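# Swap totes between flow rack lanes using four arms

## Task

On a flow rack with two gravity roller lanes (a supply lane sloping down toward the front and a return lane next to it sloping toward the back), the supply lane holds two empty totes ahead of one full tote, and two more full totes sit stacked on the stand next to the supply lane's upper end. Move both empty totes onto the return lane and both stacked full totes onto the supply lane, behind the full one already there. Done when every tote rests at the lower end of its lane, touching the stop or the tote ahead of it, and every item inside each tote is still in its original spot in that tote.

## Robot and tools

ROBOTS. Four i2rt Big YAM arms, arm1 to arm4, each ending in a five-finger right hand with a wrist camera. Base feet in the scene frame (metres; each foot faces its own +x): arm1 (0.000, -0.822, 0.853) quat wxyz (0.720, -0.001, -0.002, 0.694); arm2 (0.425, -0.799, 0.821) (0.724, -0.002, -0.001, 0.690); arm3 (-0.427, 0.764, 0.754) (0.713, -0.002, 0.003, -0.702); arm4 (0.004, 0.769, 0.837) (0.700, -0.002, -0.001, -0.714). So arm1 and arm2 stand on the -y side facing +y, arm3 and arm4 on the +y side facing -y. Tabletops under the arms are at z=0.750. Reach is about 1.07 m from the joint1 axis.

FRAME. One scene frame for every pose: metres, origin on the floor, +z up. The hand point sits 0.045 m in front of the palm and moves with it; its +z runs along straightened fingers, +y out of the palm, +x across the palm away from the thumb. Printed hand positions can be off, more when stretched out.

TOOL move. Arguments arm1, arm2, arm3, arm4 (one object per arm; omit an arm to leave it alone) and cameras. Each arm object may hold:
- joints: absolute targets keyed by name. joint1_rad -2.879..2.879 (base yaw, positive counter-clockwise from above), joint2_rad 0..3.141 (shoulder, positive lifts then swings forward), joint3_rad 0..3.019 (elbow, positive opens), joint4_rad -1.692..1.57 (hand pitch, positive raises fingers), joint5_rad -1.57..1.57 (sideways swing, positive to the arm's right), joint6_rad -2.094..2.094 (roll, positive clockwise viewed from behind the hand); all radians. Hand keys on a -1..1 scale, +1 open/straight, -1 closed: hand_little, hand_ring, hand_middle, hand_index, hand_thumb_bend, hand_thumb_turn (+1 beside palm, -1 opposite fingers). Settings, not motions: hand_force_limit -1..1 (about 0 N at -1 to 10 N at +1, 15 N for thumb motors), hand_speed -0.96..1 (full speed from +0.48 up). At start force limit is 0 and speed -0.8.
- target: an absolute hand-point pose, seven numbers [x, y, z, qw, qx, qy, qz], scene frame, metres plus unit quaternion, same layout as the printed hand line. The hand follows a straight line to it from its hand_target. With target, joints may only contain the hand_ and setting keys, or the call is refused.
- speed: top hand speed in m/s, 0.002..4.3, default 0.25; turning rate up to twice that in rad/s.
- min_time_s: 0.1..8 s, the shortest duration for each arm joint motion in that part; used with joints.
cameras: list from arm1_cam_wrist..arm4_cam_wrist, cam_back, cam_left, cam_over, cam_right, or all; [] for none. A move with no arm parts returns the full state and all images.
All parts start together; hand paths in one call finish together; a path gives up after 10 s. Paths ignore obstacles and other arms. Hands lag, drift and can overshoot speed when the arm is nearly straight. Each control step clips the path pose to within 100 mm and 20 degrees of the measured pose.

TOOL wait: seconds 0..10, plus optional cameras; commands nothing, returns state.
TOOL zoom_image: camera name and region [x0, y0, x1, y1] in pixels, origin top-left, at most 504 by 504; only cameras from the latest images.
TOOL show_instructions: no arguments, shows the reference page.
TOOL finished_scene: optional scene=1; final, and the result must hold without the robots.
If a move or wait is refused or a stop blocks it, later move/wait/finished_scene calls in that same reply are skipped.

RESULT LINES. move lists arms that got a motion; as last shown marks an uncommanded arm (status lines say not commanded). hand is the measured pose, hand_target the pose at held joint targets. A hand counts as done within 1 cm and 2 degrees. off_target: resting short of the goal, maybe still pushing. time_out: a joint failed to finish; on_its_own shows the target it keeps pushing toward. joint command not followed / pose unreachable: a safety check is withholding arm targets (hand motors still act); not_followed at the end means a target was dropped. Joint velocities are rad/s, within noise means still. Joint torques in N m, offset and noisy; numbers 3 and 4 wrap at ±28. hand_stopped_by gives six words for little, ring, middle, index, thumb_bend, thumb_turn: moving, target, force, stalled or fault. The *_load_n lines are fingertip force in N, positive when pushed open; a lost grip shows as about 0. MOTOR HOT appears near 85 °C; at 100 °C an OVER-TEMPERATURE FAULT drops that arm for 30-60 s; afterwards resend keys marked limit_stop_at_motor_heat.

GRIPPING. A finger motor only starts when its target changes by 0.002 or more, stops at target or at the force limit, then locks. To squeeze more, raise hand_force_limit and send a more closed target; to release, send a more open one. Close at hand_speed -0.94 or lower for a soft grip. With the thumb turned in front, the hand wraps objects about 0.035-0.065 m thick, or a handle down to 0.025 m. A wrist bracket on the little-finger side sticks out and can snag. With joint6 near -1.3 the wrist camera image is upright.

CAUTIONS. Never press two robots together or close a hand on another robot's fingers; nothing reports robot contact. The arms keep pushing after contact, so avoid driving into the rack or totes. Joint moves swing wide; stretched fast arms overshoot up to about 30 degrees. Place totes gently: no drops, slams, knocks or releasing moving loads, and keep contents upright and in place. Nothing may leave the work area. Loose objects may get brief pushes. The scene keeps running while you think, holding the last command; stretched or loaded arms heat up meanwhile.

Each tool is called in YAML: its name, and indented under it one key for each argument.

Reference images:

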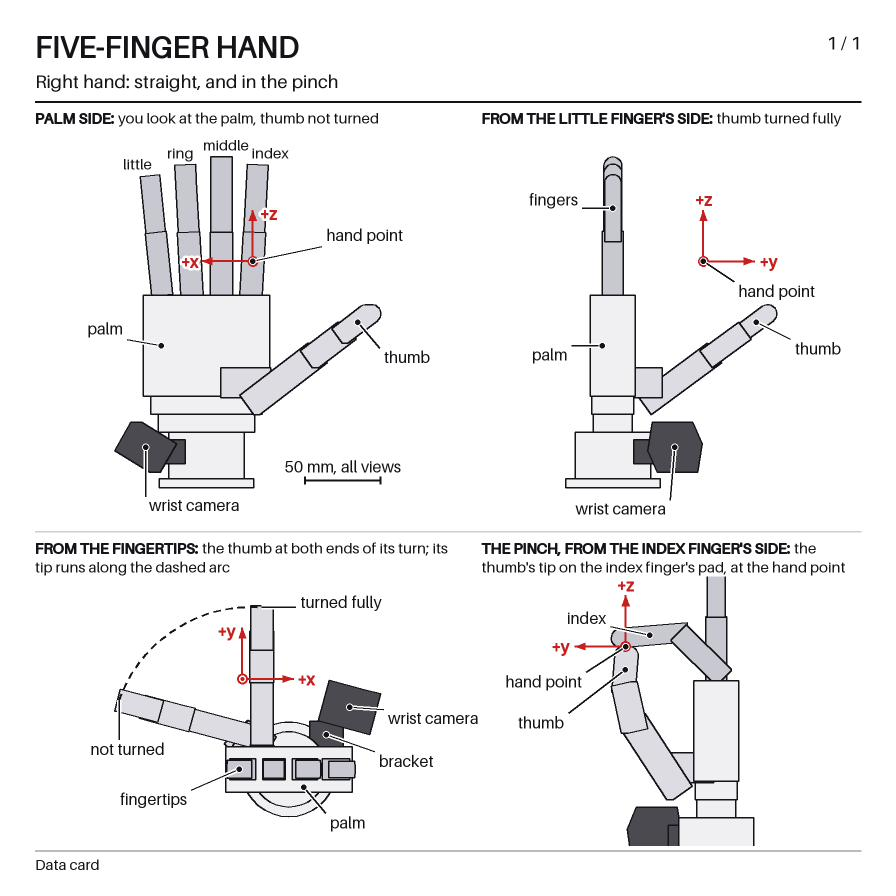

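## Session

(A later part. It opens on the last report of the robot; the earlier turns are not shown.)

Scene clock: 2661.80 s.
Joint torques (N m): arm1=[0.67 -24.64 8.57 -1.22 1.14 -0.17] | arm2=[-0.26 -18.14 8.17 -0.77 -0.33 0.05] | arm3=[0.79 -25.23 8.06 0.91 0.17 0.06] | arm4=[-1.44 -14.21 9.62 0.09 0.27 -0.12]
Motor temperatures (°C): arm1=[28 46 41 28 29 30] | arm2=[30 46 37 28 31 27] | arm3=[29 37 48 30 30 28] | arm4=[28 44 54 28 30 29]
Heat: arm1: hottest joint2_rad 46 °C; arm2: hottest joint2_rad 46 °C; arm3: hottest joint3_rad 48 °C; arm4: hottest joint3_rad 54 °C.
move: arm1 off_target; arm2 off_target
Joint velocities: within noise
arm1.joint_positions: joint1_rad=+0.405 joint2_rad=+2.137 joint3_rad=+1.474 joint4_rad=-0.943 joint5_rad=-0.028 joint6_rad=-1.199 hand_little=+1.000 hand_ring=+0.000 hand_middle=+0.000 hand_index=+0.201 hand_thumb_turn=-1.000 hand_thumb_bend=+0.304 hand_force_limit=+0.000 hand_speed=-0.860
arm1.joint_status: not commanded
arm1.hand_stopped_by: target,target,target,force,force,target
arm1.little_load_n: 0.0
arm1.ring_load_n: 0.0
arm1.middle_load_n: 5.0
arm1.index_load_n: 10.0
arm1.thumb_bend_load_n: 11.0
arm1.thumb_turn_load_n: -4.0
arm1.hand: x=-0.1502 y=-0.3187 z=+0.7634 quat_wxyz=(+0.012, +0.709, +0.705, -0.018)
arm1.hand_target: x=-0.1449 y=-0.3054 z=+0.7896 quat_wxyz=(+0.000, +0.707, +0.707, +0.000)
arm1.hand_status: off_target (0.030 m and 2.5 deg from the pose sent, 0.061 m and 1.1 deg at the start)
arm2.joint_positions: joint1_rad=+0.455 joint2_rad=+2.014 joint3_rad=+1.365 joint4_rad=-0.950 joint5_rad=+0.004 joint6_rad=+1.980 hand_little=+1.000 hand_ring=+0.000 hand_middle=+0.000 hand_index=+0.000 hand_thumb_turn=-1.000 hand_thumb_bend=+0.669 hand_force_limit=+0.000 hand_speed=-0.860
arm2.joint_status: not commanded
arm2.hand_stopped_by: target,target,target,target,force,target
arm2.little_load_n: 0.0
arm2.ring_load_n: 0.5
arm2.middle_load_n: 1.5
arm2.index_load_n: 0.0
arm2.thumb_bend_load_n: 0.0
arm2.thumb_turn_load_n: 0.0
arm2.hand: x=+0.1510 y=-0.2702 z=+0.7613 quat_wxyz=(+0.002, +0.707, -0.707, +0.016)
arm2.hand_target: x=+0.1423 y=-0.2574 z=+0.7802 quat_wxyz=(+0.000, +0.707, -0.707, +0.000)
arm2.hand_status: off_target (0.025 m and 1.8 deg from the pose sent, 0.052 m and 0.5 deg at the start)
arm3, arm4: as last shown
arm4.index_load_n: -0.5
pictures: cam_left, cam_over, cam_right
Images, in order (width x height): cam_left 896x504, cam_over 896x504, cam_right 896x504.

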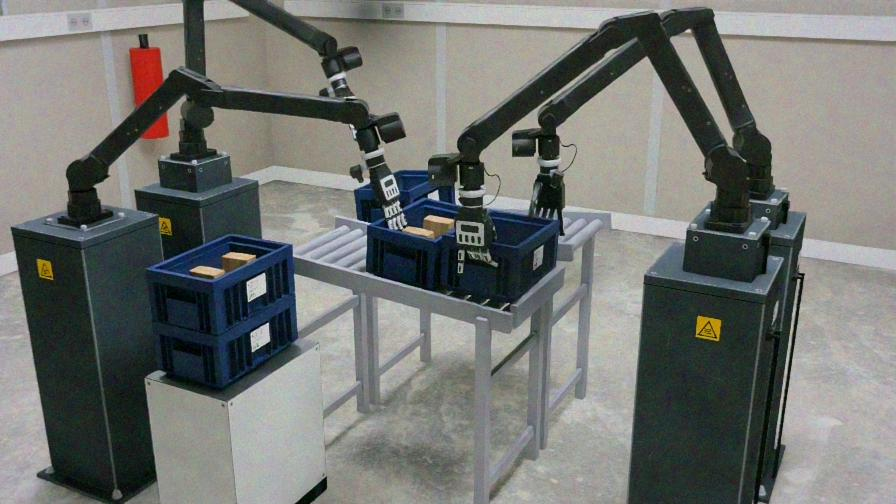

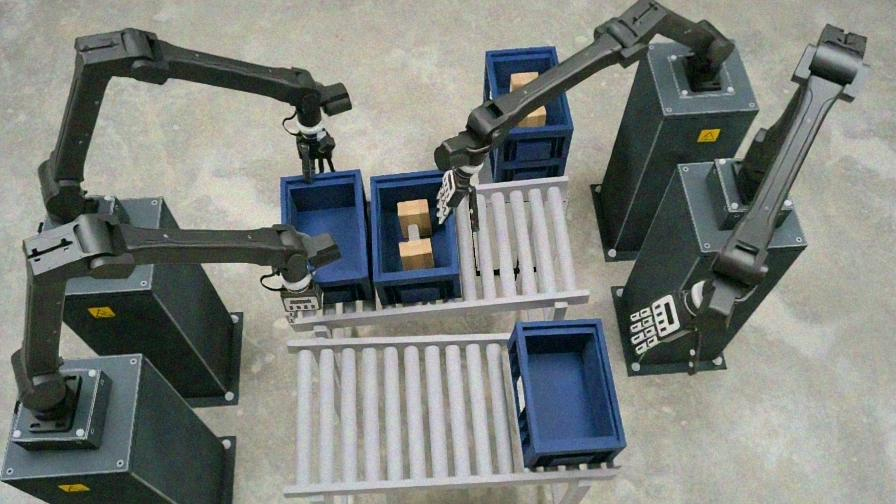

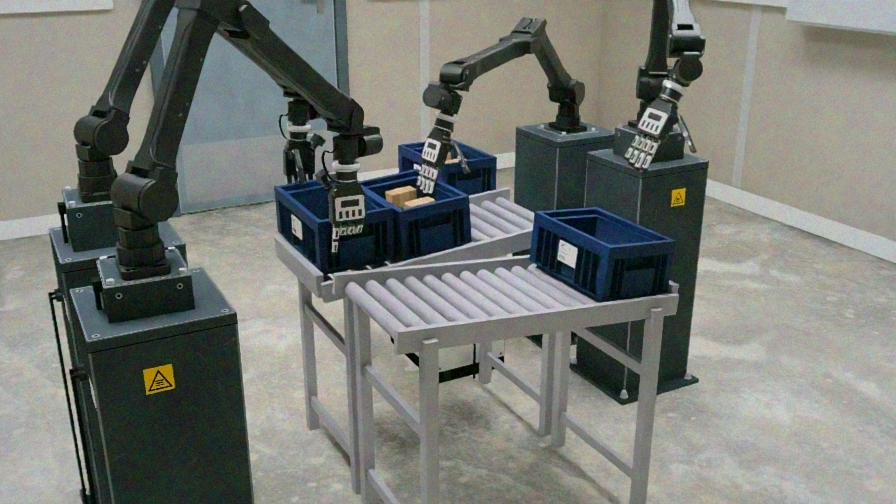

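move:
  arm1: {"target":[-0.143,-0.300,0.885,0,0.7071,0.7071,0],"speed":0.1}
  arm2: {"target":[0.144,-0.250,0.877,0,0.7071,-0.7071,0],"speed":0.1}
  cameras: ["cam_over","cam_left","cam_right"]

zoom_image:
  camera: "cam_left"
  region: [340, 160, 600, 340]

zoom_image:
  camera: "cam_right"
  region: [260, 140, 500, 310]

Scene clock: 2670.83 s.
Joint torques (N m): arm1=[0.15 -23.77 12.11 -1.17 1.18 -0.19] | arm2=[-0.5 -18.14 10.03 -0.47 -0.37 -0.03] | arm3=[1.32 -25.35 8.06 0.59 0.21 0.05] | arm4=[-1.67 -14.04 9.73 0.13 0.29 -0.11]
Motor temperatures (°C): arm1=[28 46 41 28 29 30] | arm2=[30 46 38 28 31 27] | arm3=[29 37 48 30 30 28] | arm4=[28 44 54 28 30 29]
Heat: arm1: hottest joint2_rad 46 °C; arm2: hottest joint2_rad 46 °C; arm3: hottest joint3_rad 48 °C; arm4: hottest joint3_rad 54 °C.
move: arm1 off_target; arm2 off_target
Joint velocities: within noise
arm1.joint_positions: joint1_rad=+0.405 joint2_rad=+2.020 joint3_rad=+1.535 joint4_rad=-1.152 joint5_rad=-0.029 joint6_rad=-1.205 hand_little=+1.000 hand_ring=+0.000 hand_middle=+0.000 hand_index=+0.201 hand_thumb_turn=-1.000 hand_thumb_bend=+0.304 hand_force_limit=+0.000 hand_speed=-0.860
arm1.joint_status: not commanded
arm1.hand_stopped_by: target,target,target,force,force,target
arm1.little_load_n: 0.0
arm1.ring_load_n: 0.5
arm1.middle_load_n: 6.0
arm1.index_load_n: 9.5
arm1.thumb_bend_load_n: 12.0
arm1.thumb_turn_load_n: -6.0
arm1.hand: x=-0.1484 y=-0.3242 z=+0.8512 quat_wxyz=(+0.025, +0.707, +0.707, -0.025)
arm1.hand_target: x=-0.1427 y=-0.3016 z=+0.8849 quat_wxyz=(+0.000, +0.707, +0.707, +0.000)
arm1.hand_status: off_target (0.042 m and 4.0 deg from the pose sent, 0.123 m and 2.5 deg at the start)
arm2.joint_positions: joint1_rad=+0.450 joint2_rad=+1.908 joint3_rad=+1.465 joint4_rad=-1.180 joint5_rad=+0.004 joint6_rad=+1.979 hand_little=+1.000 hand_ring=+0.000 hand_middle=+0.000 hand_index=+0.000 hand_thumb_turn=-1.000 hand_thumb_bend=+0.669 hand_force_limit=+0.000 hand_speed=-0.860
arm2.joint_status: not commanded
arm2.hand_stopped_by: target,target,target,target,force,target
arm2.little_load_n: 0.0
arm2.ring_load_n: 1.0
arm2.middle_load_n: 2.0
arm2.index_load_n: 0.0
arm2.thumb_bend_load_n: 0.0
arm2.thumb_turn_load_n: 0.0
arm2.hand: x=+0.1538 y=-0.2689 z=+0.8492 quat_wxyz=(+0.007, +0.705, -0.709, +0.028)
arm2.hand_target: x=+0.1446 y=-0.2512 z=+0.8773 quat_wxyz=(+0.000, +0.707, -0.707, +0.000)
arm2.hand_status: off_target (0.035 m and 3.3 deg from the pose sent, 0.118 m and 1.8 deg at the start)
arm3.joint_positions: joint1_rad=+0.473 joint2_rad=+2.397 joint3_rad=+2.320 joint4_rad=-1.135 joint5_rad=+0.160 joint6_rad=+0.472 hand_little=+1.000 hand_ring=+1.000 hand_middle=+1.000 hand_index=+1.000 hand_thumb_turn=+1.000 hand_thumb_bend=+1.000 hand_force_limit=+0.000 hand_speed=-0.800
arm3.joint_status: not commanded
arm3.hand_stopped_by: target,target,target,target,target,target
arm3.little_load_n: 0.0
arm3.ring_load_n: 0.0
arm3.middle_load_n: 0.0
arm3.index_load_n: 0.0
arm3.thumb_bend_load_n: 0.0
arm3.thumb_turn_load_n: 0.0
arm3.hand: x=-0.0376 y=+0.0806 z=+0.7868 quat_wxyz=(-0.009, -0.006, -0.981, +0.193)
arm3.hand_target: x=-0.0355 y=+0.0921 z=+0.7629 quat_wxyz=(+0.000, +0.000, -0.985, +0.174)
arm3.hand_status: not commanded
arm4: as last shown
arm4.index_load_n: 0.0
pictures: cam_left, cam_over, cam_right
Images, in order (width x height): cam_left 896x504, cam_over 896x504, cam_right 896x504.

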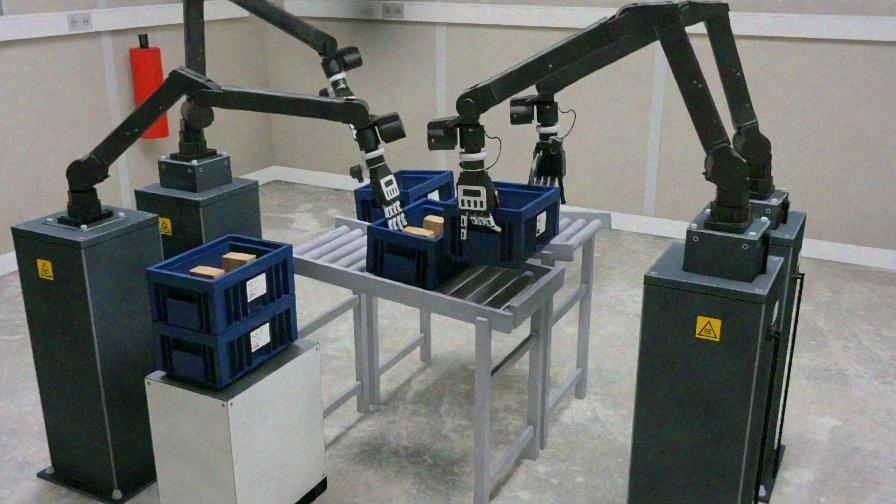

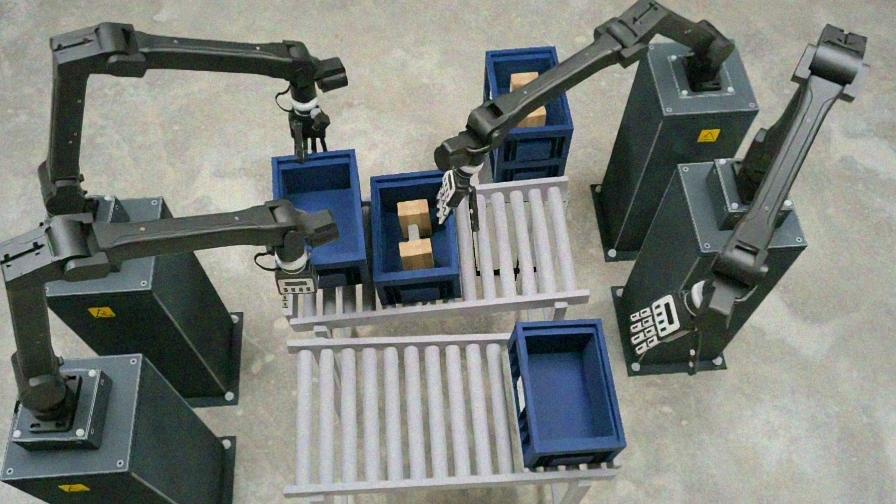

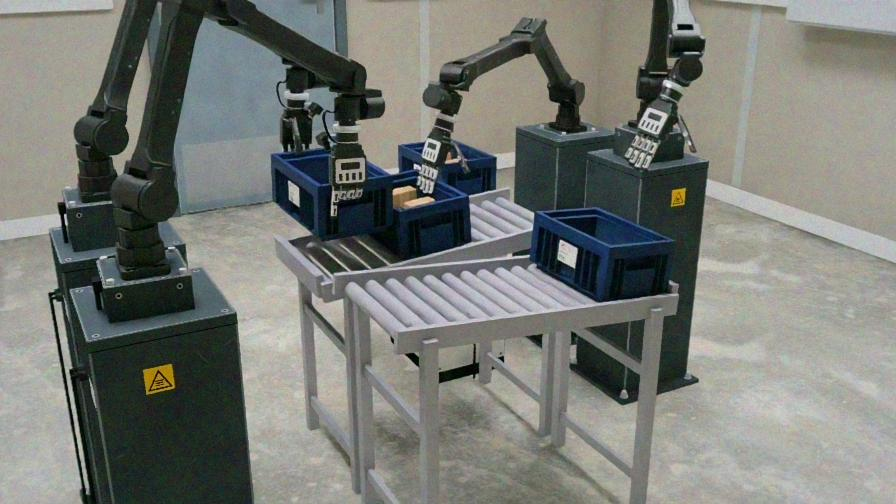

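Scaled by 1.938.

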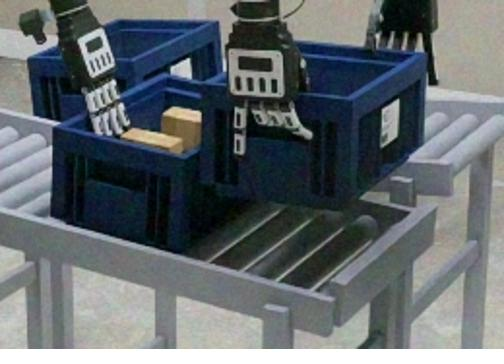

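Scaled by 2.100.

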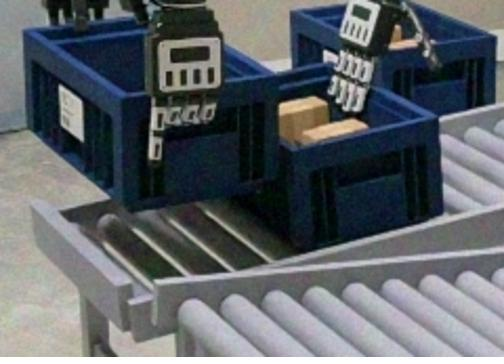

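move:
  arm1: {"target":[0.265,-0.290,0.890,0,0.7071,0.7071,0],"speed":0.12}
  arm2: {"target":[0.552,-0.240,0.880,0,0.7071,-0.7071,0],"speed":0.12}
  arm4: {"target":[0.43,0.25,0.86,0,0,-0.966,0.259],"speed":0.1}
  cameras: ["cam_over","cam_left","cam_right"]

Scene clock: 2685.60 s.
Joint torques (N m): arm1=[0.56 -21.6 13.41 -0.51 0.82 -0.18] | arm2=[0.15 -15.85 10.1 -0.85 -0.45 -0.06] | arm3=[0.73 -24.94 8.43 0.68 0.17 0.05] | arm4=[-1.61 -17.49 10.43 0.83 0.19 -0.14]
Motor temperatures (°C): arm1=[28 46 43 28 30 30] | arm2=[30 46 40 28 31 27] | arm3=[29 37 48 30 30 28] | arm4=[28 44 54 28 30 29]
Heat: arm1: hottest joint2_rad 46 °C; arm2: hottest joint2_rad 46 °C; arm3: hottest joint3_rad 48 °C; arm4: hottest joint3_rad 54 °C.
move: arm1 off_target; arm2 off_target; arm4 off_target
Joint velocities: within noise
arm1.joint_positions: joint1_rad=-0.302 joint2_rad=+2.014 joint3_rad=+1.570 joint4_rad=-1.195 joint5_rad=-0.019 joint6_rad=-1.906 hand_little=+1.000 hand_ring=+0.000 hand_middle=+0.001 hand_index=+0.201 hand_thumb_turn=-1.000 hand_thumb_bend=+0.304 hand_force_limit=+0.000 hand_speed=-0.860
arm1.joint_status: not commanded
arm1.hand_stopped_by: target,target,target,force,force,target
arm1.little_load_n: 0.0
arm1.ring_load_n: 3.0
arm1.middle_load_n: 6.5
arm1.index_load_n: 4.5
arm1.thumb_bend_load_n: 7.0
arm1.thumb_turn_load_n: -3.5
arm1.hand: x=+0.2480 y=-0.3122 z=+0.8656 quat_wxyz=(+0.007, +0.709, +0.705, -0.033)
arm1.hand_target: x=+0.2643 y=-0.2916 z=+0.8909 quat_wxyz=(+0.000, +0.707, +0.707, +0.000)
arm1.hand_status: off_target (0.037 m and 3.9 deg from the pose sent, 0.417 m and 4.0 deg at the start)
arm2.joint_positions: joint1_rad=-0.303 joint2_rad=+1.882 joint3_rad=+1.461 joint4_rad=-1.174 joint5_rad=+0.005 joint6_rad=+1.240 hand_little=+1.000 hand_ring=+0.000 hand_middle=+0.000 hand_index=+0.000 hand_thumb_turn=-1.000 hand_thumb_bend=+0.669 hand_force_limit=+0.000 hand_speed=-0.860
arm2.joint_status: not commanded
arm2.hand_stopped_by: target,target,target,target,force,target
arm2.little_load_n: 0.0
arm2.ring_load_n: 0.5
arm2.middle_load_n: 4.0
arm2.index_load_n: 0.0
arm2.thumb_bend_load_n: 0.0
arm2.thumb_turn_load_n: 0.0
arm2.hand: x=+0.5532 y=-0.2562 z=+0.8657 quat_wxyz=(+0.009, +0.700, -0.714, +0.010)
arm2.hand_target: x=+0.5517 y=-0.2407 z=+0.8801 quat_wxyz=(+0.000, +0.707, -0.707, +0.000)
arm2.hand_status: off_target (0.022 m and 1.9 deg from the pose sent, 0.400 m and 3.3 deg at the start)
arm3: as last shown
arm4.joint_positions: joint1_rad=+0.724 joint2_rad=+1.970 joint3_rad=+1.518 joint4_rad=-0.724 joint5_rad=+0.325 joint6_rad=+0.634 hand_little=+1.000 hand_ring=+1.000 hand_middle=+1.000 hand_index=+1.000 hand_thumb_turn=+1.000 hand_thumb_bend=+1.000 hand_force_limit=+0.000 hand_speed=-0.800
arm4.joint_status: not commanded
arm4.hand_stopped_by: target,target,target,target,target,target
arm4.little_load_n: 0.0
arm4.ring_load_n: 0.0
arm4.middle_load_n: 0.0
arm4.index_load_n: 0.0
arm4.thumb_bend_load_n: 0.0
arm4.thumb_turn_load_n: 0.0
arm4.hand: x=+0.4232 y=+0.2673 z=+0.8573 quat_wxyz=(+0.005, +0.002, -0.968, +0.252)
arm4.hand_target: x=+0.4294 y=+0.2506 z=+0.8602 quat_wxyz=(+0.000, +0.000, -0.966, +0.259)
arm4.hand_status: off_target (0.019 m and 1.0 deg from the pose sent, 0.235 m and 1.7 deg at the start)
pictures: cam_left, cam_over, cam_right
Images, in order (width x height): cam_left 896x504, cam_over 896x504, cam_right 896x504.

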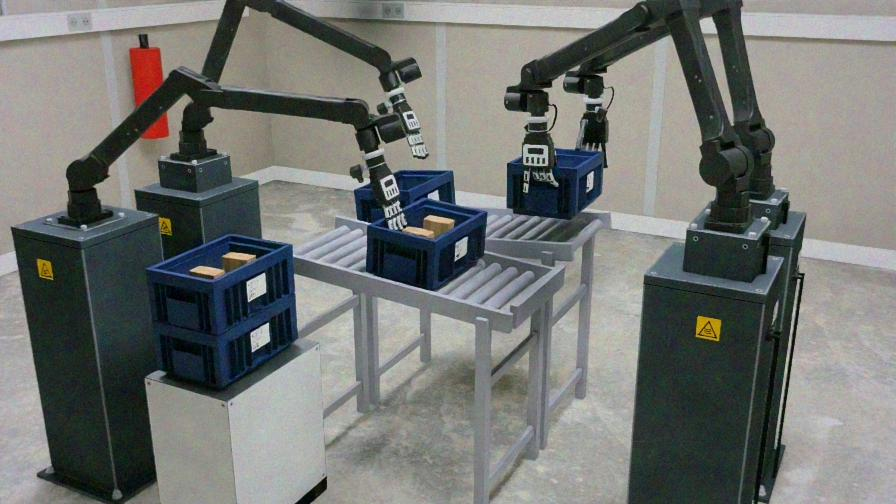

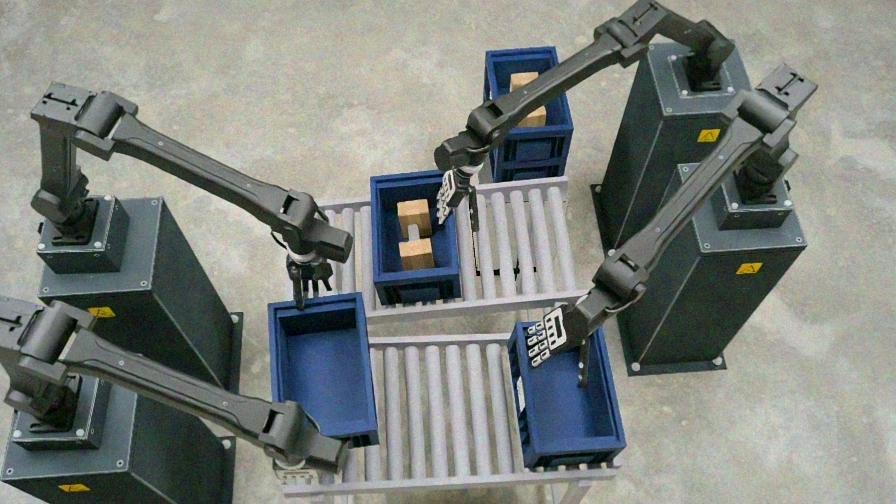

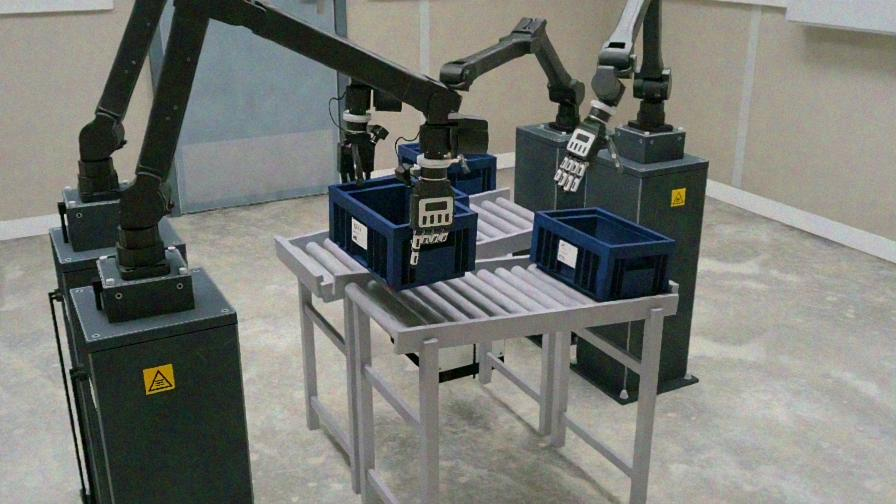

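move:
  arm1: {"target":[0.266,-0.12,0.893,0,0.7071,0.7071,0],"speed":0.1}
  arm2: {"target":[0.553,-0.06,0.883,0,0.7071,-0.7071,0],"speed":0.1}
  cameras: ["cam_over","cam_left"]

Scene clock: 2736.10 s.
Joint torques (N m): arm1=[1.08 -29.27 14.63 -0.57 0.81 0.02] | arm2=[0.97 -23.36 11.28 -0.84 -0.46 0.12] | arm3=[0.15 -25.35 8.35 0.84 0.15 0.04] | arm4=[-1.67 -18.02 10.41 0.91 0.2 -0.16]
Motor temperatures (°C): arm1=[28 47 47 28 30 30] | arm2=[30 44 43 28 32 27] | arm3=[29 37 48 30 30 28] | arm4=[28 47 56 28 30 29]
Heat: arm1: hottest joint2_rad 47 °C; arm2: hottest joint2_rad 44 °C; arm3: hottest joint3_rad 48 °C; arm4: hottest joint3_rad 56 °C.
move: arm1 off_target; arm2 off_target
Joint velocities: within noise
arm1.joint_positions: joint1_rad=-0.235 joint2_rad=+2.592 joint3_rad=+2.605 joint4_rad=-1.655 joint5_rad=-0.019 joint6_rad=-1.854 hand_little=+1.000 hand_ring=+0.000 hand_middle=+0.001 hand_index=+0.201 hand_thumb_turn=-1.000 hand_thumb_bend=+0.304 hand_force_limit=+0.000 hand_speed=-0.860
arm1.joint_status: not commanded
arm1.hand_stopped_by: target,target,target,force,force,target
arm1.little_load_n: 0.0
arm1.ring_load_n: 3.0
arm1.middle_load_n: 6.0
arm1.index_load_n: 4.0
arm1.thumb_bend_load_n: 7.0
arm1.thumb_turn_load_n: -3.5
arm1.hand: x=+0.2574 y=-0.1351 z=+0.8623 quat_wxyz=(+0.010, +0.703, +0.710, -0.034)
arm1.hand_target: x=+0.2653 y=-0.1217 z=+0.8934 quat_wxyz=(-0.001, +0.707, +0.707, +0.001)
arm1.hand_status: off_target (0.035 m and 4.1 deg from the pose sent, 0.195 m and 3.9 deg at the start)
arm2.joint_positions: joint1_rad=-0.232 joint2_rad=+2.407 joint3_rad=+2.353 joint4_rad=-1.549 joint5_rad=+0.005 joint6_rad=+1.303 hand_little=+1.000 hand_ring=+0.000 hand_middle=+0.000 hand_index=+0.000 hand_thumb_turn=-1.000 hand_thumb_bend=+0.669 hand_force_limit=+0.000 hand_speed=-0.860
arm2.joint_status: not commanded
arm2.hand_stopped_by: target,target,target,target,force,target
arm2.little_load_n: 0.0
arm2.ring_load_n: 0.0
arm2.middle_load_n: 4.0
arm2.index_load_n: 0.0
arm2.thumb_bend_load_n: 0.0
arm2.thumb_turn_load_n: 0.0
arm2.hand: x=+0.5651 y=-0.0748 z=+0.8653 quat_wxyz=(+0.011, +0.703, -0.711, +0.012)
arm2.hand_target: x=+0.5528 y=-0.0612 z=+0.8830 quat_wxyz=(+0.000, +0.707, -0.707, -0.001)
arm2.hand_status: off_target (0.026 m and 2.0 deg from the pose sent, 0.197 m and 1.9 deg at the start)
arm3, arm4: as last shown
arm3.thumb_bend_load_n: -0.5
arm4.thumb_bend_load_n: -0.5
pictures: cam_left, cam_over
Images, in order (width x height): cam_left 896x504, cam_over 896x504.

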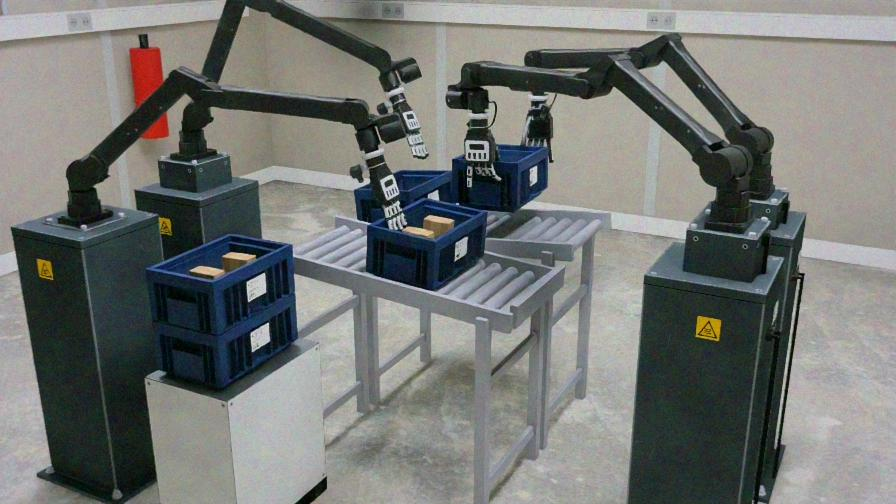

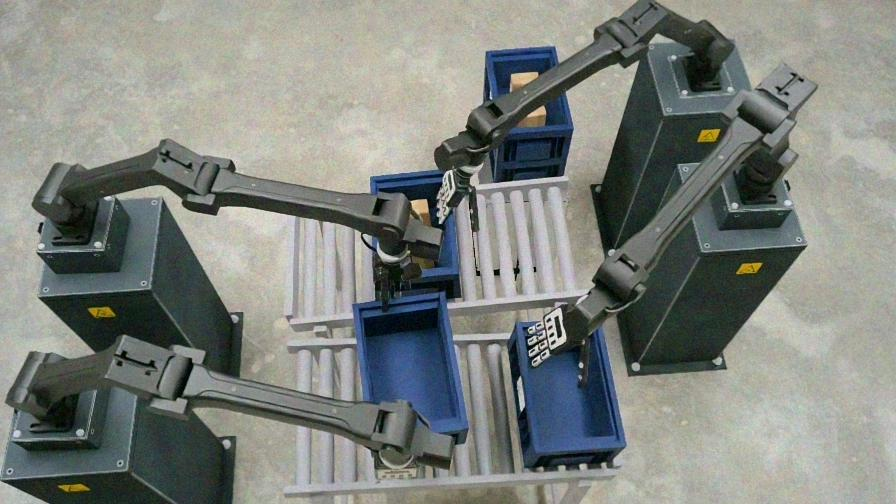

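zoom_image:
  camera: "cam_over"
  region: [280, 270, 640, 500]

zoom_image:
  camera: "cam_left"
  region: [430, 80, 630, 230]

Scaled by 1.400.

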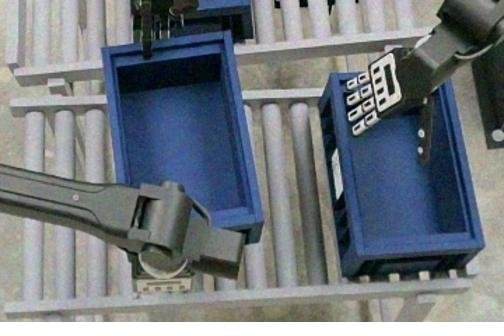

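Scaled by 2.520.

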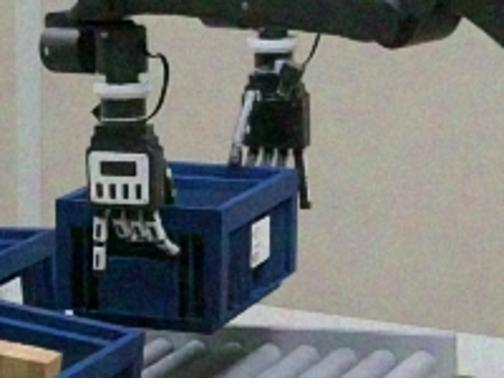

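move:
  arm1: {"target":[0.266,-0.103,0.85,0,0.7071,0.7071,0],"speed":0.08}
  arm2: {"target":[0.553,-0.077,0.84,0,0.7071,-0.7071,0],"speed":0.08}
  arm4: {"target":[0.43,0.115,0.81,0,0,-0.966,0.259],"speed":0.1}
  cameras: ["cam_over","cam_left"]

zoom_image:
  camera: "cam_over"
  region: [280, 270, 640, 500]

zoom_image:
  camera: "cam_left"
  region: [380, 100, 600, 260]

Scene clock: 2760.43 s.
Joint torques (N m): arm1=[0.91 -29.8 14.87 -0.46 0.84 -0.13] | arm2=[0.38 -25.88 7.15 0.02 -0.45 0.07] | arm3=[0.97 -26.23 8.18 0.64 0.16 0.06] | arm4=[-1.61 -22.12 10.86 0.35 0.13 -0.15]
Motor temperatures (°C): arm1=[28 49 46 28 29 30] | arm2=[30 45 43 28 32 27] | arm3=[29 37 48 30 30 28] | arm4=[28 47 56 28 30 29]
Heat: arm1: hottest joint2_rad 49 °C; arm2: hottest joint2_rad 45 °C; arm3: hottest joint3_rad 48 °C; arm4: hottest joint3_rad 56 °C.
move: arm1 off_target; arm2 off_target; arm4 off_target
Joint velocities: within noise
arm1.joint_positions: joint1_rad=-0.226 joint2_rad=+2.728 joint3_rad=+2.750 joint4_rad=-1.672 joint5_rad=-0.020 joint6_rad=-1.832 hand_little=+1.000 hand_ring=+0.000 hand_middle=+0.001 hand_index=+0.201 hand_thumb_turn=-1.000 hand_thumb_bend=+0.303 hand_force_limit=+0.000 hand_speed=-0.860
arm1.joint_status: not commanded
arm1.hand_stopped_by: target,target,target,force,force,target
arm1.little_load_n: -0.5
arm1.ring_load_n: 3.0
arm1.middle_load_n: 6.0
arm1.index_load_n: 6.0
arm1.thumb_bend_load_n: 6.0
arm1.thumb_turn_load_n: -1.0
arm1.hand: x=+0.2544 y=-0.1215 z=+0.8157 quat_wxyz=(+0.013, +0.708, +0.705, -0.038)
arm1.hand_target: x=+0.2652 y=-0.1053 z=+0.8505 quat_wxyz=(-0.001, +0.707, +0.707, +0.001)
arm1.hand_status: off_target (0.041 m and 4.6 deg from the pose sent, 0.035 m and 4.1 deg at the start)
arm2.joint_positions: joint1_rad=-0.232 joint2_rad=+2.393 joint3_rad=+2.207 joint4_rad=-1.416 joint5_rad=+0.005 joint6_rad=+1.303 hand_little=+1.000 hand_ring=+0.000 hand_middle=+0.000 hand_index=+0.000 hand_thumb_turn=-1.000 hand_thumb_bend=+0.669 hand_force_limit=+0.000 hand_speed=-0.860
arm2.joint_status: not commanded
arm2.hand_stopped_by: target,target,target,target,force,target
arm2.little_load_n: 0.0
arm2.ring_load_n: 0.0
arm2.middle_load_n: 4.5
arm2.index_load_n: 0.0
arm2.thumb_bend_load_n: 0.0
arm2.thumb_turn_load_n: 0.0
arm2.hand: x=+0.5629 y=-0.0832 z=+0.8196 quat_wxyz=(+0.011, +0.703, -0.711, +0.012)
arm2.hand_target: x=+0.5531 y=-0.0772 z=+0.8398 quat_wxyz=(+0.000, +0.707, -0.707, +0.000)
arm2.hand_status: off_target (0.024 m and 2.0 deg from the pose sent, 0.028 m and 2.0 deg at the start)
arm3: as last shown
arm3.thumb_bend_load_n: 0.0
arm4.joint_positions: joint1_rad=+0.603 joint2_rad=+2.302 joint3_rad=+1.957 joint4_rad=-0.783 joint5_rad=+0.275 joint6_rad=+0.521 hand_little=+1.000 hand_ring=+1.000 hand_middle=+1.000 hand_index=+1.000 hand_thumb_turn=+1.000 hand_thumb_bend=+1.000 hand_force_limit=+0.000 hand_speed=-0.800
arm4.joint_status: not commanded
arm4.hand_stopped_by: target,target,target,target,target,target
arm4.little_load_n: 0.0
arm4.ring_load_n: 0.0
arm4.middle_load_n: 0.0
arm4.index_load_n: 0.0
arm4.thumb_bend_load_n: 0.0
arm4.thumb_turn_load_n: 0.0
arm4.hand: x=+0.4290 y=+0.1271 z=+0.8119 quat_wxyz=(+0.000, +0.000, -0.966, +0.258)
arm4.hand_target: x=+0.4297 y=+0.1155 z=+0.8100 quat_wxyz=(+0.000, +0.000, -0.966, +0.259)
arm4.hand_status: off_target (0.012 m and 0.2 deg from the pose sent, 0.160 m and 1.0 deg at the start)
pictures: cam_left, cam_over
Images, in order (width x height): cam_left 896x504, cam_over 896x504.

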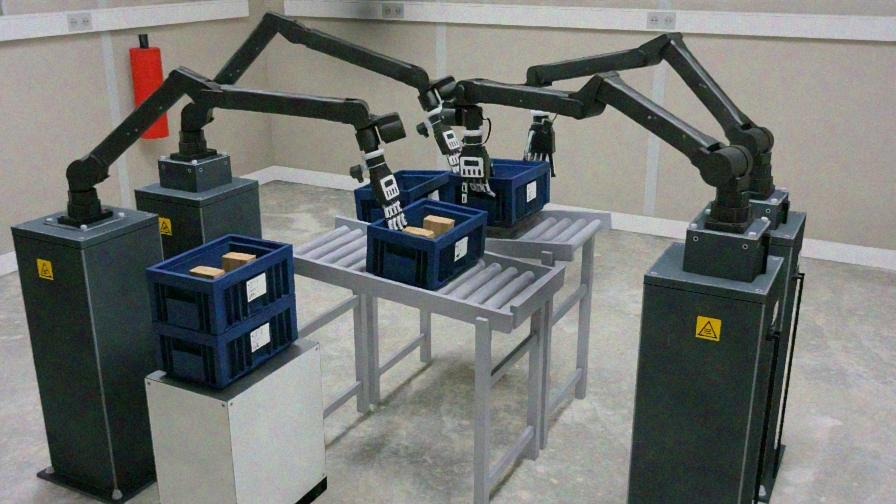

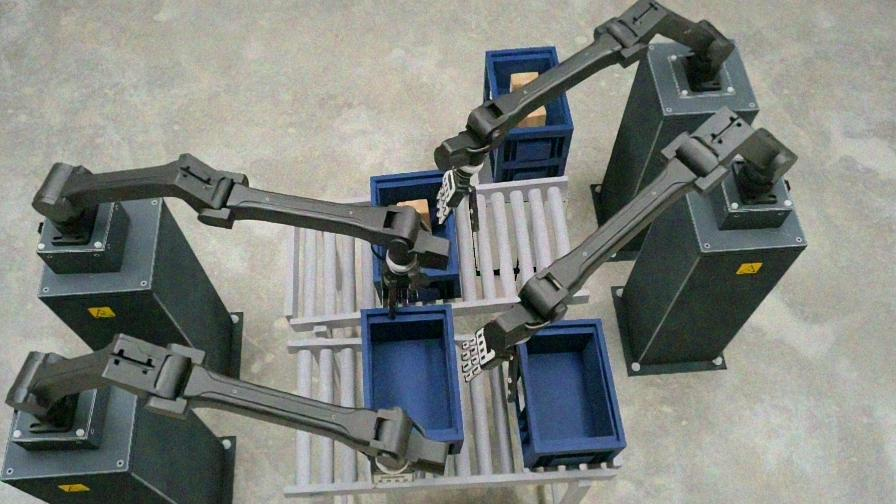

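Scaled by 1.400.

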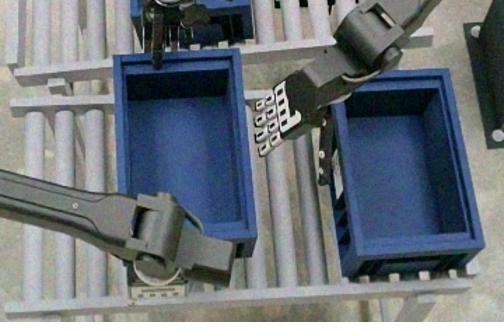

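Scaled by 2.291.

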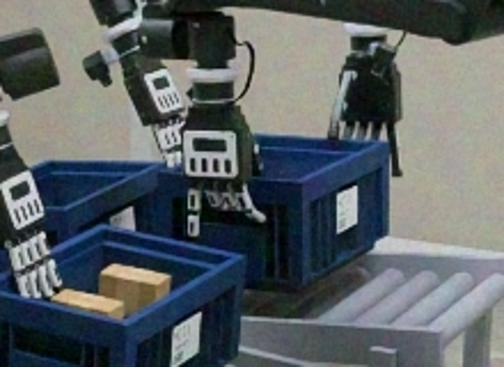

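move:
  arm1: {"target":[0.271,-0.108,0.805,0,0.7071,0.7071,0],"speed":0.06}
  arm2: {"target":[0.551,-0.082,0.797,0,0.7071,-0.7071,0],"speed":0.06}
  cameras: ["cam_over","cam_left"]

zoom_image:
  camera: "cam_over"
  region: [280, 270, 640, 500]

zoom_image:
  camera: "cam_left"
  region: [380, 100, 600, 260]

Scene clock: 2772.13 s.
Joint torques (N m): arm1=[0.32 -32.62 10.4 0.23 0.9 -0.18] | arm2=[0.32 -24.47 7.09 0.05 -0.48 0.07] | arm3=[0.79 -25.52 8.36 0.77 0.17 0.1] | arm4=[-1.26 -22.89 10.95 0.42 0.13 -0.13]
Motor temperatures (°C): arm1=[28 51 46 28 30 30] | arm2=[30 46 42 28 32 27] | arm3=[29 38 48 30 30 28] | arm4=[28 49 55 28 30 29]
Heat: arm1: hottest joint2_rad 51 °C; arm2: hottest joint2_rad 46 °C; arm3: hottest joint3_rad 48 °C; arm4: hottest joint3_rad 55 °C.
move: arm1 off_target; arm2 off_target
Joint velocities: within noise
arm1.joint_positions: joint1_rad=-0.226 joint2_rad=+2.728 joint3_rad=+2.618 joint4_rad=-1.543 joint5_rad=-0.021 joint6_rad=-1.831 hand_little=+1.000 hand_ring=+0.000 hand_middle=+0.000 hand_index=+0.200 hand_thumb_turn=-1.000 hand_thumb_bend=+0.301 hand_force_limit=+0.000 hand_speed=-0.860
arm1.joint_status: not commanded
arm1.hand_stopped_by: target,target,target,force,force,target
arm1.little_load_n: 0.0
arm1.ring_load_n: 4.0
arm1.middle_load_n: 2.0
arm1.index_load_n: 1.5
arm1.thumb_bend_load_n: 0.5
arm1.thumb_turn_load_n: 0.0
arm1.hand: x=+0.2537 y=-0.1244 z=+0.7653 quat_wxyz=(+0.013, +0.708, +0.705, -0.039)
arm1.hand_target: x=+0.2705 y=-0.1097 z=+0.8053 quat_wxyz=(+0.001, +0.707, +0.707, +0.000)
arm1.hand_status: off_target (0.046 m and 4.7 deg from the pose sent, 0.024 m and 4.5 deg at the start)
arm2.joint_positions: joint1_rad=-0.232 joint2_rad=+2.391 joint3_rad=+2.116 joint4_rad=-1.314 joint5_rad=+0.006 joint6_rad=+1.303 hand_little=+1.000 hand_ring=+0.000 hand_middle=+0.000 hand_index=+0.000 hand_thumb_turn=-1.000 hand_thumb_bend=+0.669 hand_force_limit=+0.000 hand_speed=-0.860
arm2.joint_status: not commanded
arm2.hand_stopped_by: target,target,target,target,force,target
arm2.little_load_n: 0.0
arm2.ring_load_n: 0.0
arm2.middle_load_n: 5.5
arm2.index_load_n: 0.0
arm2.thumb_bend_load_n: 0.0
arm2.thumb_turn_load_n: 0.0
arm2.hand: x=+0.5620 y=-0.0878 z=+0.7873 quat_wxyz=(+0.005, +0.703, -0.711, +0.009)
arm2.hand_target: x=+0.5510 y=-0.0822 z=+0.7970 quat_wxyz=(+0.000, +0.707, -0.707, +0.000)
arm2.hand_status: off_target (0.016 m and 1.3 deg from the pose sent, 0.026 m and 2.0 deg at the start)
arm3, arm4: as last shown
arm3.little_load_n: -0.5
arm4.ring_load_n: -0.5
pictures: cam_left, cam_over
Images, in order (width x height): cam_left 896x504, cam_over 896x504.

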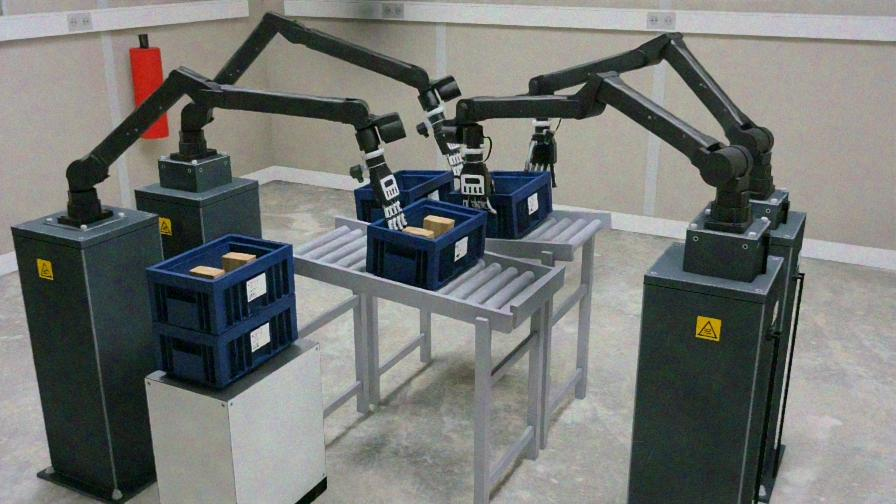

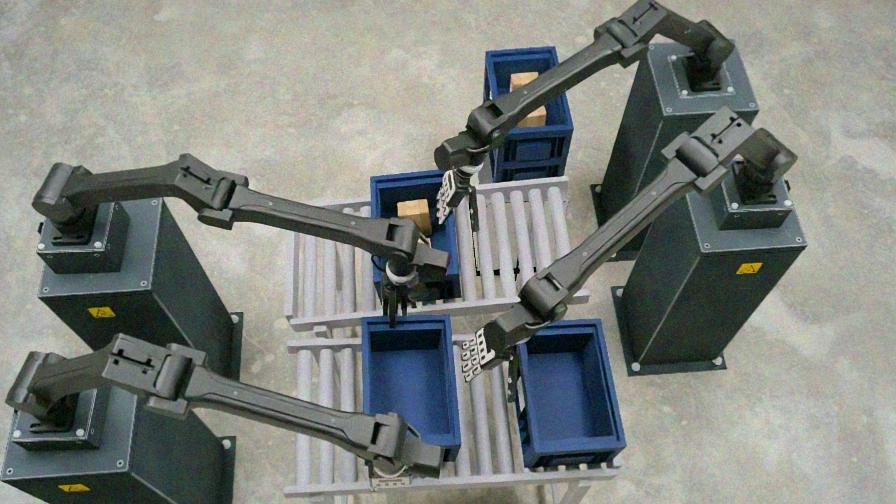

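Scaled by 1.400.

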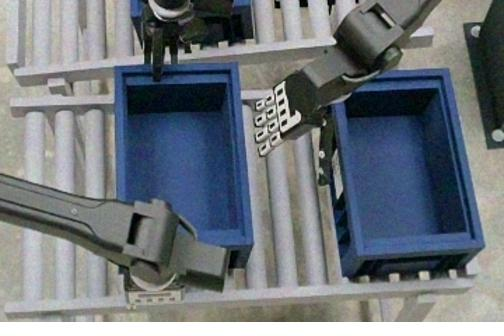

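Scaled by 2.291.

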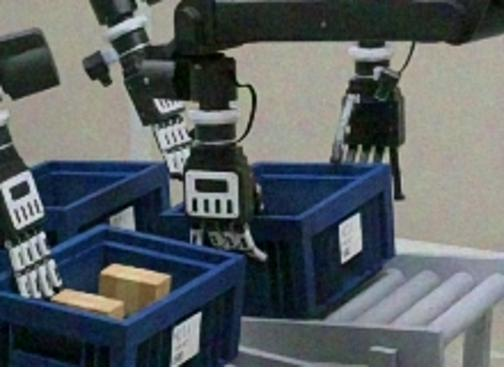

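move:
  arm1: {"target":[0.284,-0.106,0.825,0,0.7071,0.7071,0],"speed":0.06}
  arm2: {"target":[0.564,-0.082,0.803,0,0.7071,-0.7071,0],"speed":0.06}
  cameras: ["cam_over","cam_left"]

zoom_image:
  camera: "cam_over"
  region: [280, 270, 640, 500]

zoom_image:
  camera: "cam_left"
  region: [380, 100, 600, 260]

Scene clock: 2783.67 s.
Joint torques (N m): arm1=[-0.38 -30.56 14.91 -0.43 0.94 -0.27] | arm2=[-0.32 -23.71 8.92 -0.75 -0.48 -0.09] | arm3=[-0.15 -25.7 8.28 0.66 0.2 0.07] | arm4=[-1.85 -22.71 10.89 0.32 0.15 -0.19]
Motor temperatures (°C): arm1=[28 53 46 28 30 30] | arm2=[30 47 42 28 32 27] | arm3=[29 38 48 30 30 28] | arm4=[28 50 54 28 30 29]
Heat: arm1: hottest joint2_rad 53 °C; arm2: hottest joint2_rad 47 °C; arm3: hottest joint3_rad 48 °C; arm4: hottest joint3_rad 54 °C.
move: arm1 off_target; arm2 off_target
Joint velocities: within noise
arm1.joint_positions: joint1_rad=-0.232 joint2_rad=+2.728 joint3_rad=+2.670 joint4_rad=-1.601 joint5_rad=-0.021 joint6_rad=-1.839 hand_little=+1.000 hand_ring=+0.000 hand_middle=+0.000 hand_index=+0.200 hand_thumb_turn=-1.000 hand_thumb_bend=+0.302 hand_force_limit=+0.000 hand_speed=-0.860
arm1.joint_status: not commanded
arm1.hand_stopped_by: target,target,target,force,force,target
arm1.little_load_n: 0.0
arm1.ring_load_n: 4.0
arm1.middle_load_n: 2.0
arm1.index_load_n: 5.0
arm1.thumb_bend_load_n: 8.0
arm1.thumb_turn_load_n: 0.0
arm1.hand: x=+0.2579 y=-0.1252 z=+0.7854 quat_wxyz=(+0.014, +0.707, +0.705, -0.042)
arm1.hand_target: x=+0.2831 y=-0.1092 z=+0.8258 quat_wxyz=(+0.000, +0.707, +0.707, +0.002)
arm1.hand_status: off_target (0.051 m and 5.0 deg from the pose sent, 0.069 m and 4.7 deg at the start)
arm2.joint_positions: joint1_rad=-0.238 joint2_rad=+2.391 joint3_rad=+2.116 joint4_rad=-1.314 joint5_rad=+0.006 joint6_rad=+1.302 hand_little=+1.000 hand_ring=+0.000 hand_middle=+0.000 hand_index=+0.000 hand_thumb_turn=-1.000 hand_thumb_bend=+0.669 hand_force_limit=+0.000 hand_speed=-0.860
arm2.joint_status: not commanded
arm2.hand_stopped_by: target,target,target,target,force,target
arm2.little_load_n: 0.0
arm2.ring_load_n: 0.0
arm2.middle_load_n: 3.5
arm2.index_load_n: 0.0
arm2.thumb_bend_load_n: 0.0
arm2.thumb_turn_load_n: 0.0
arm2.hand: x=+0.5666 y=-0.0887 z=+0.7874 quat_wxyz=(+0.005, +0.701, -0.713, +0.009)
arm2.hand_target: x=+0.5640 y=-0.0823 z=+0.8030 quat_wxyz=(+0.000, +0.707, -0.707, +0.000)
arm2.hand_status: off_target (0.017 m and 1.5 deg from the pose sent, 0.017 m and 1.3 deg at the start)
arm3, arm4: as last shown
arm3.little_load_n: 0.0
arm4.ring_load_n: 0.0
arm4.thumb_turn_load_n: -0.5
pictures: cam_left, cam_over
Images, in order (width x height): cam_left 896x504, cam_over 896x504.

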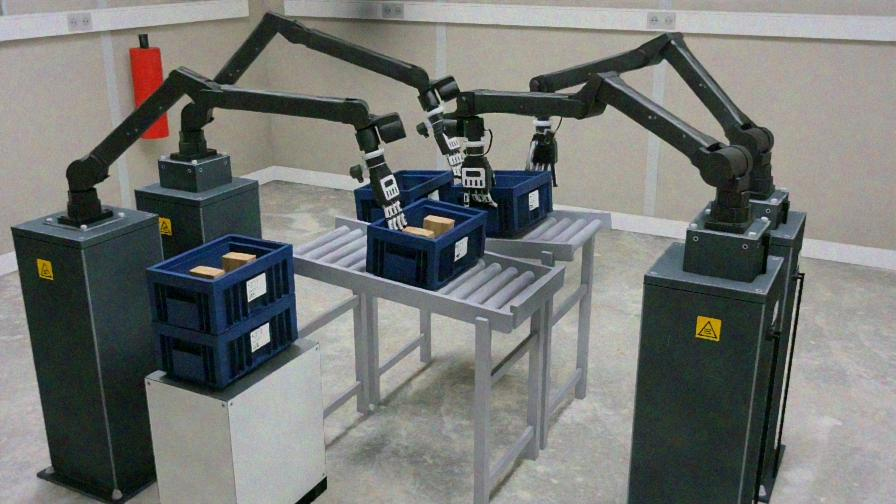

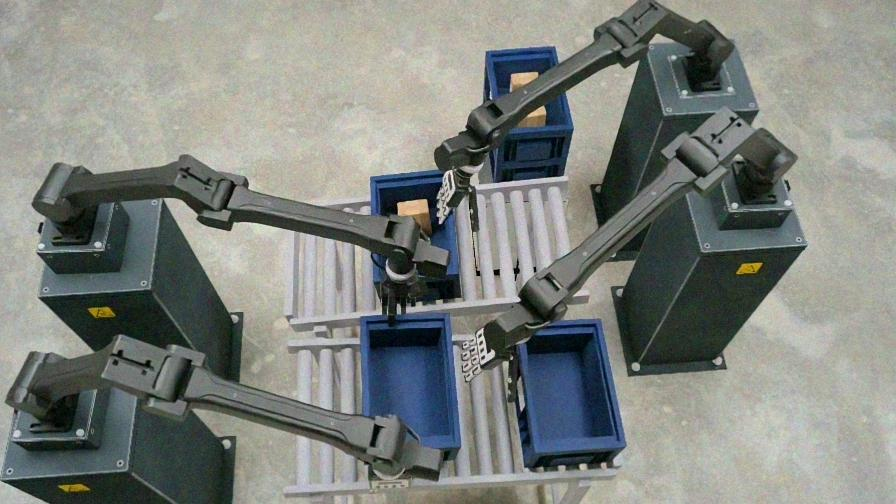

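Scaled by 1.400.

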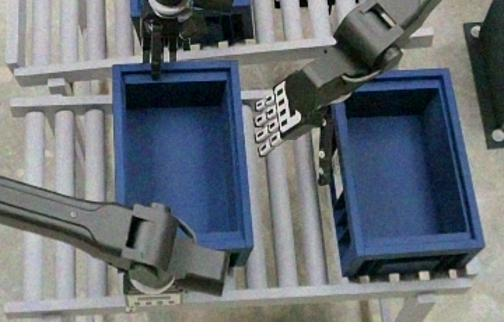

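Scaled by 2.291.

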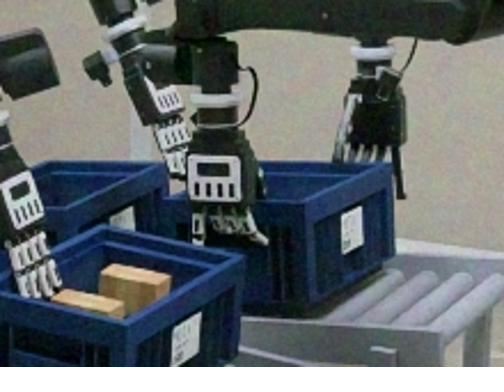

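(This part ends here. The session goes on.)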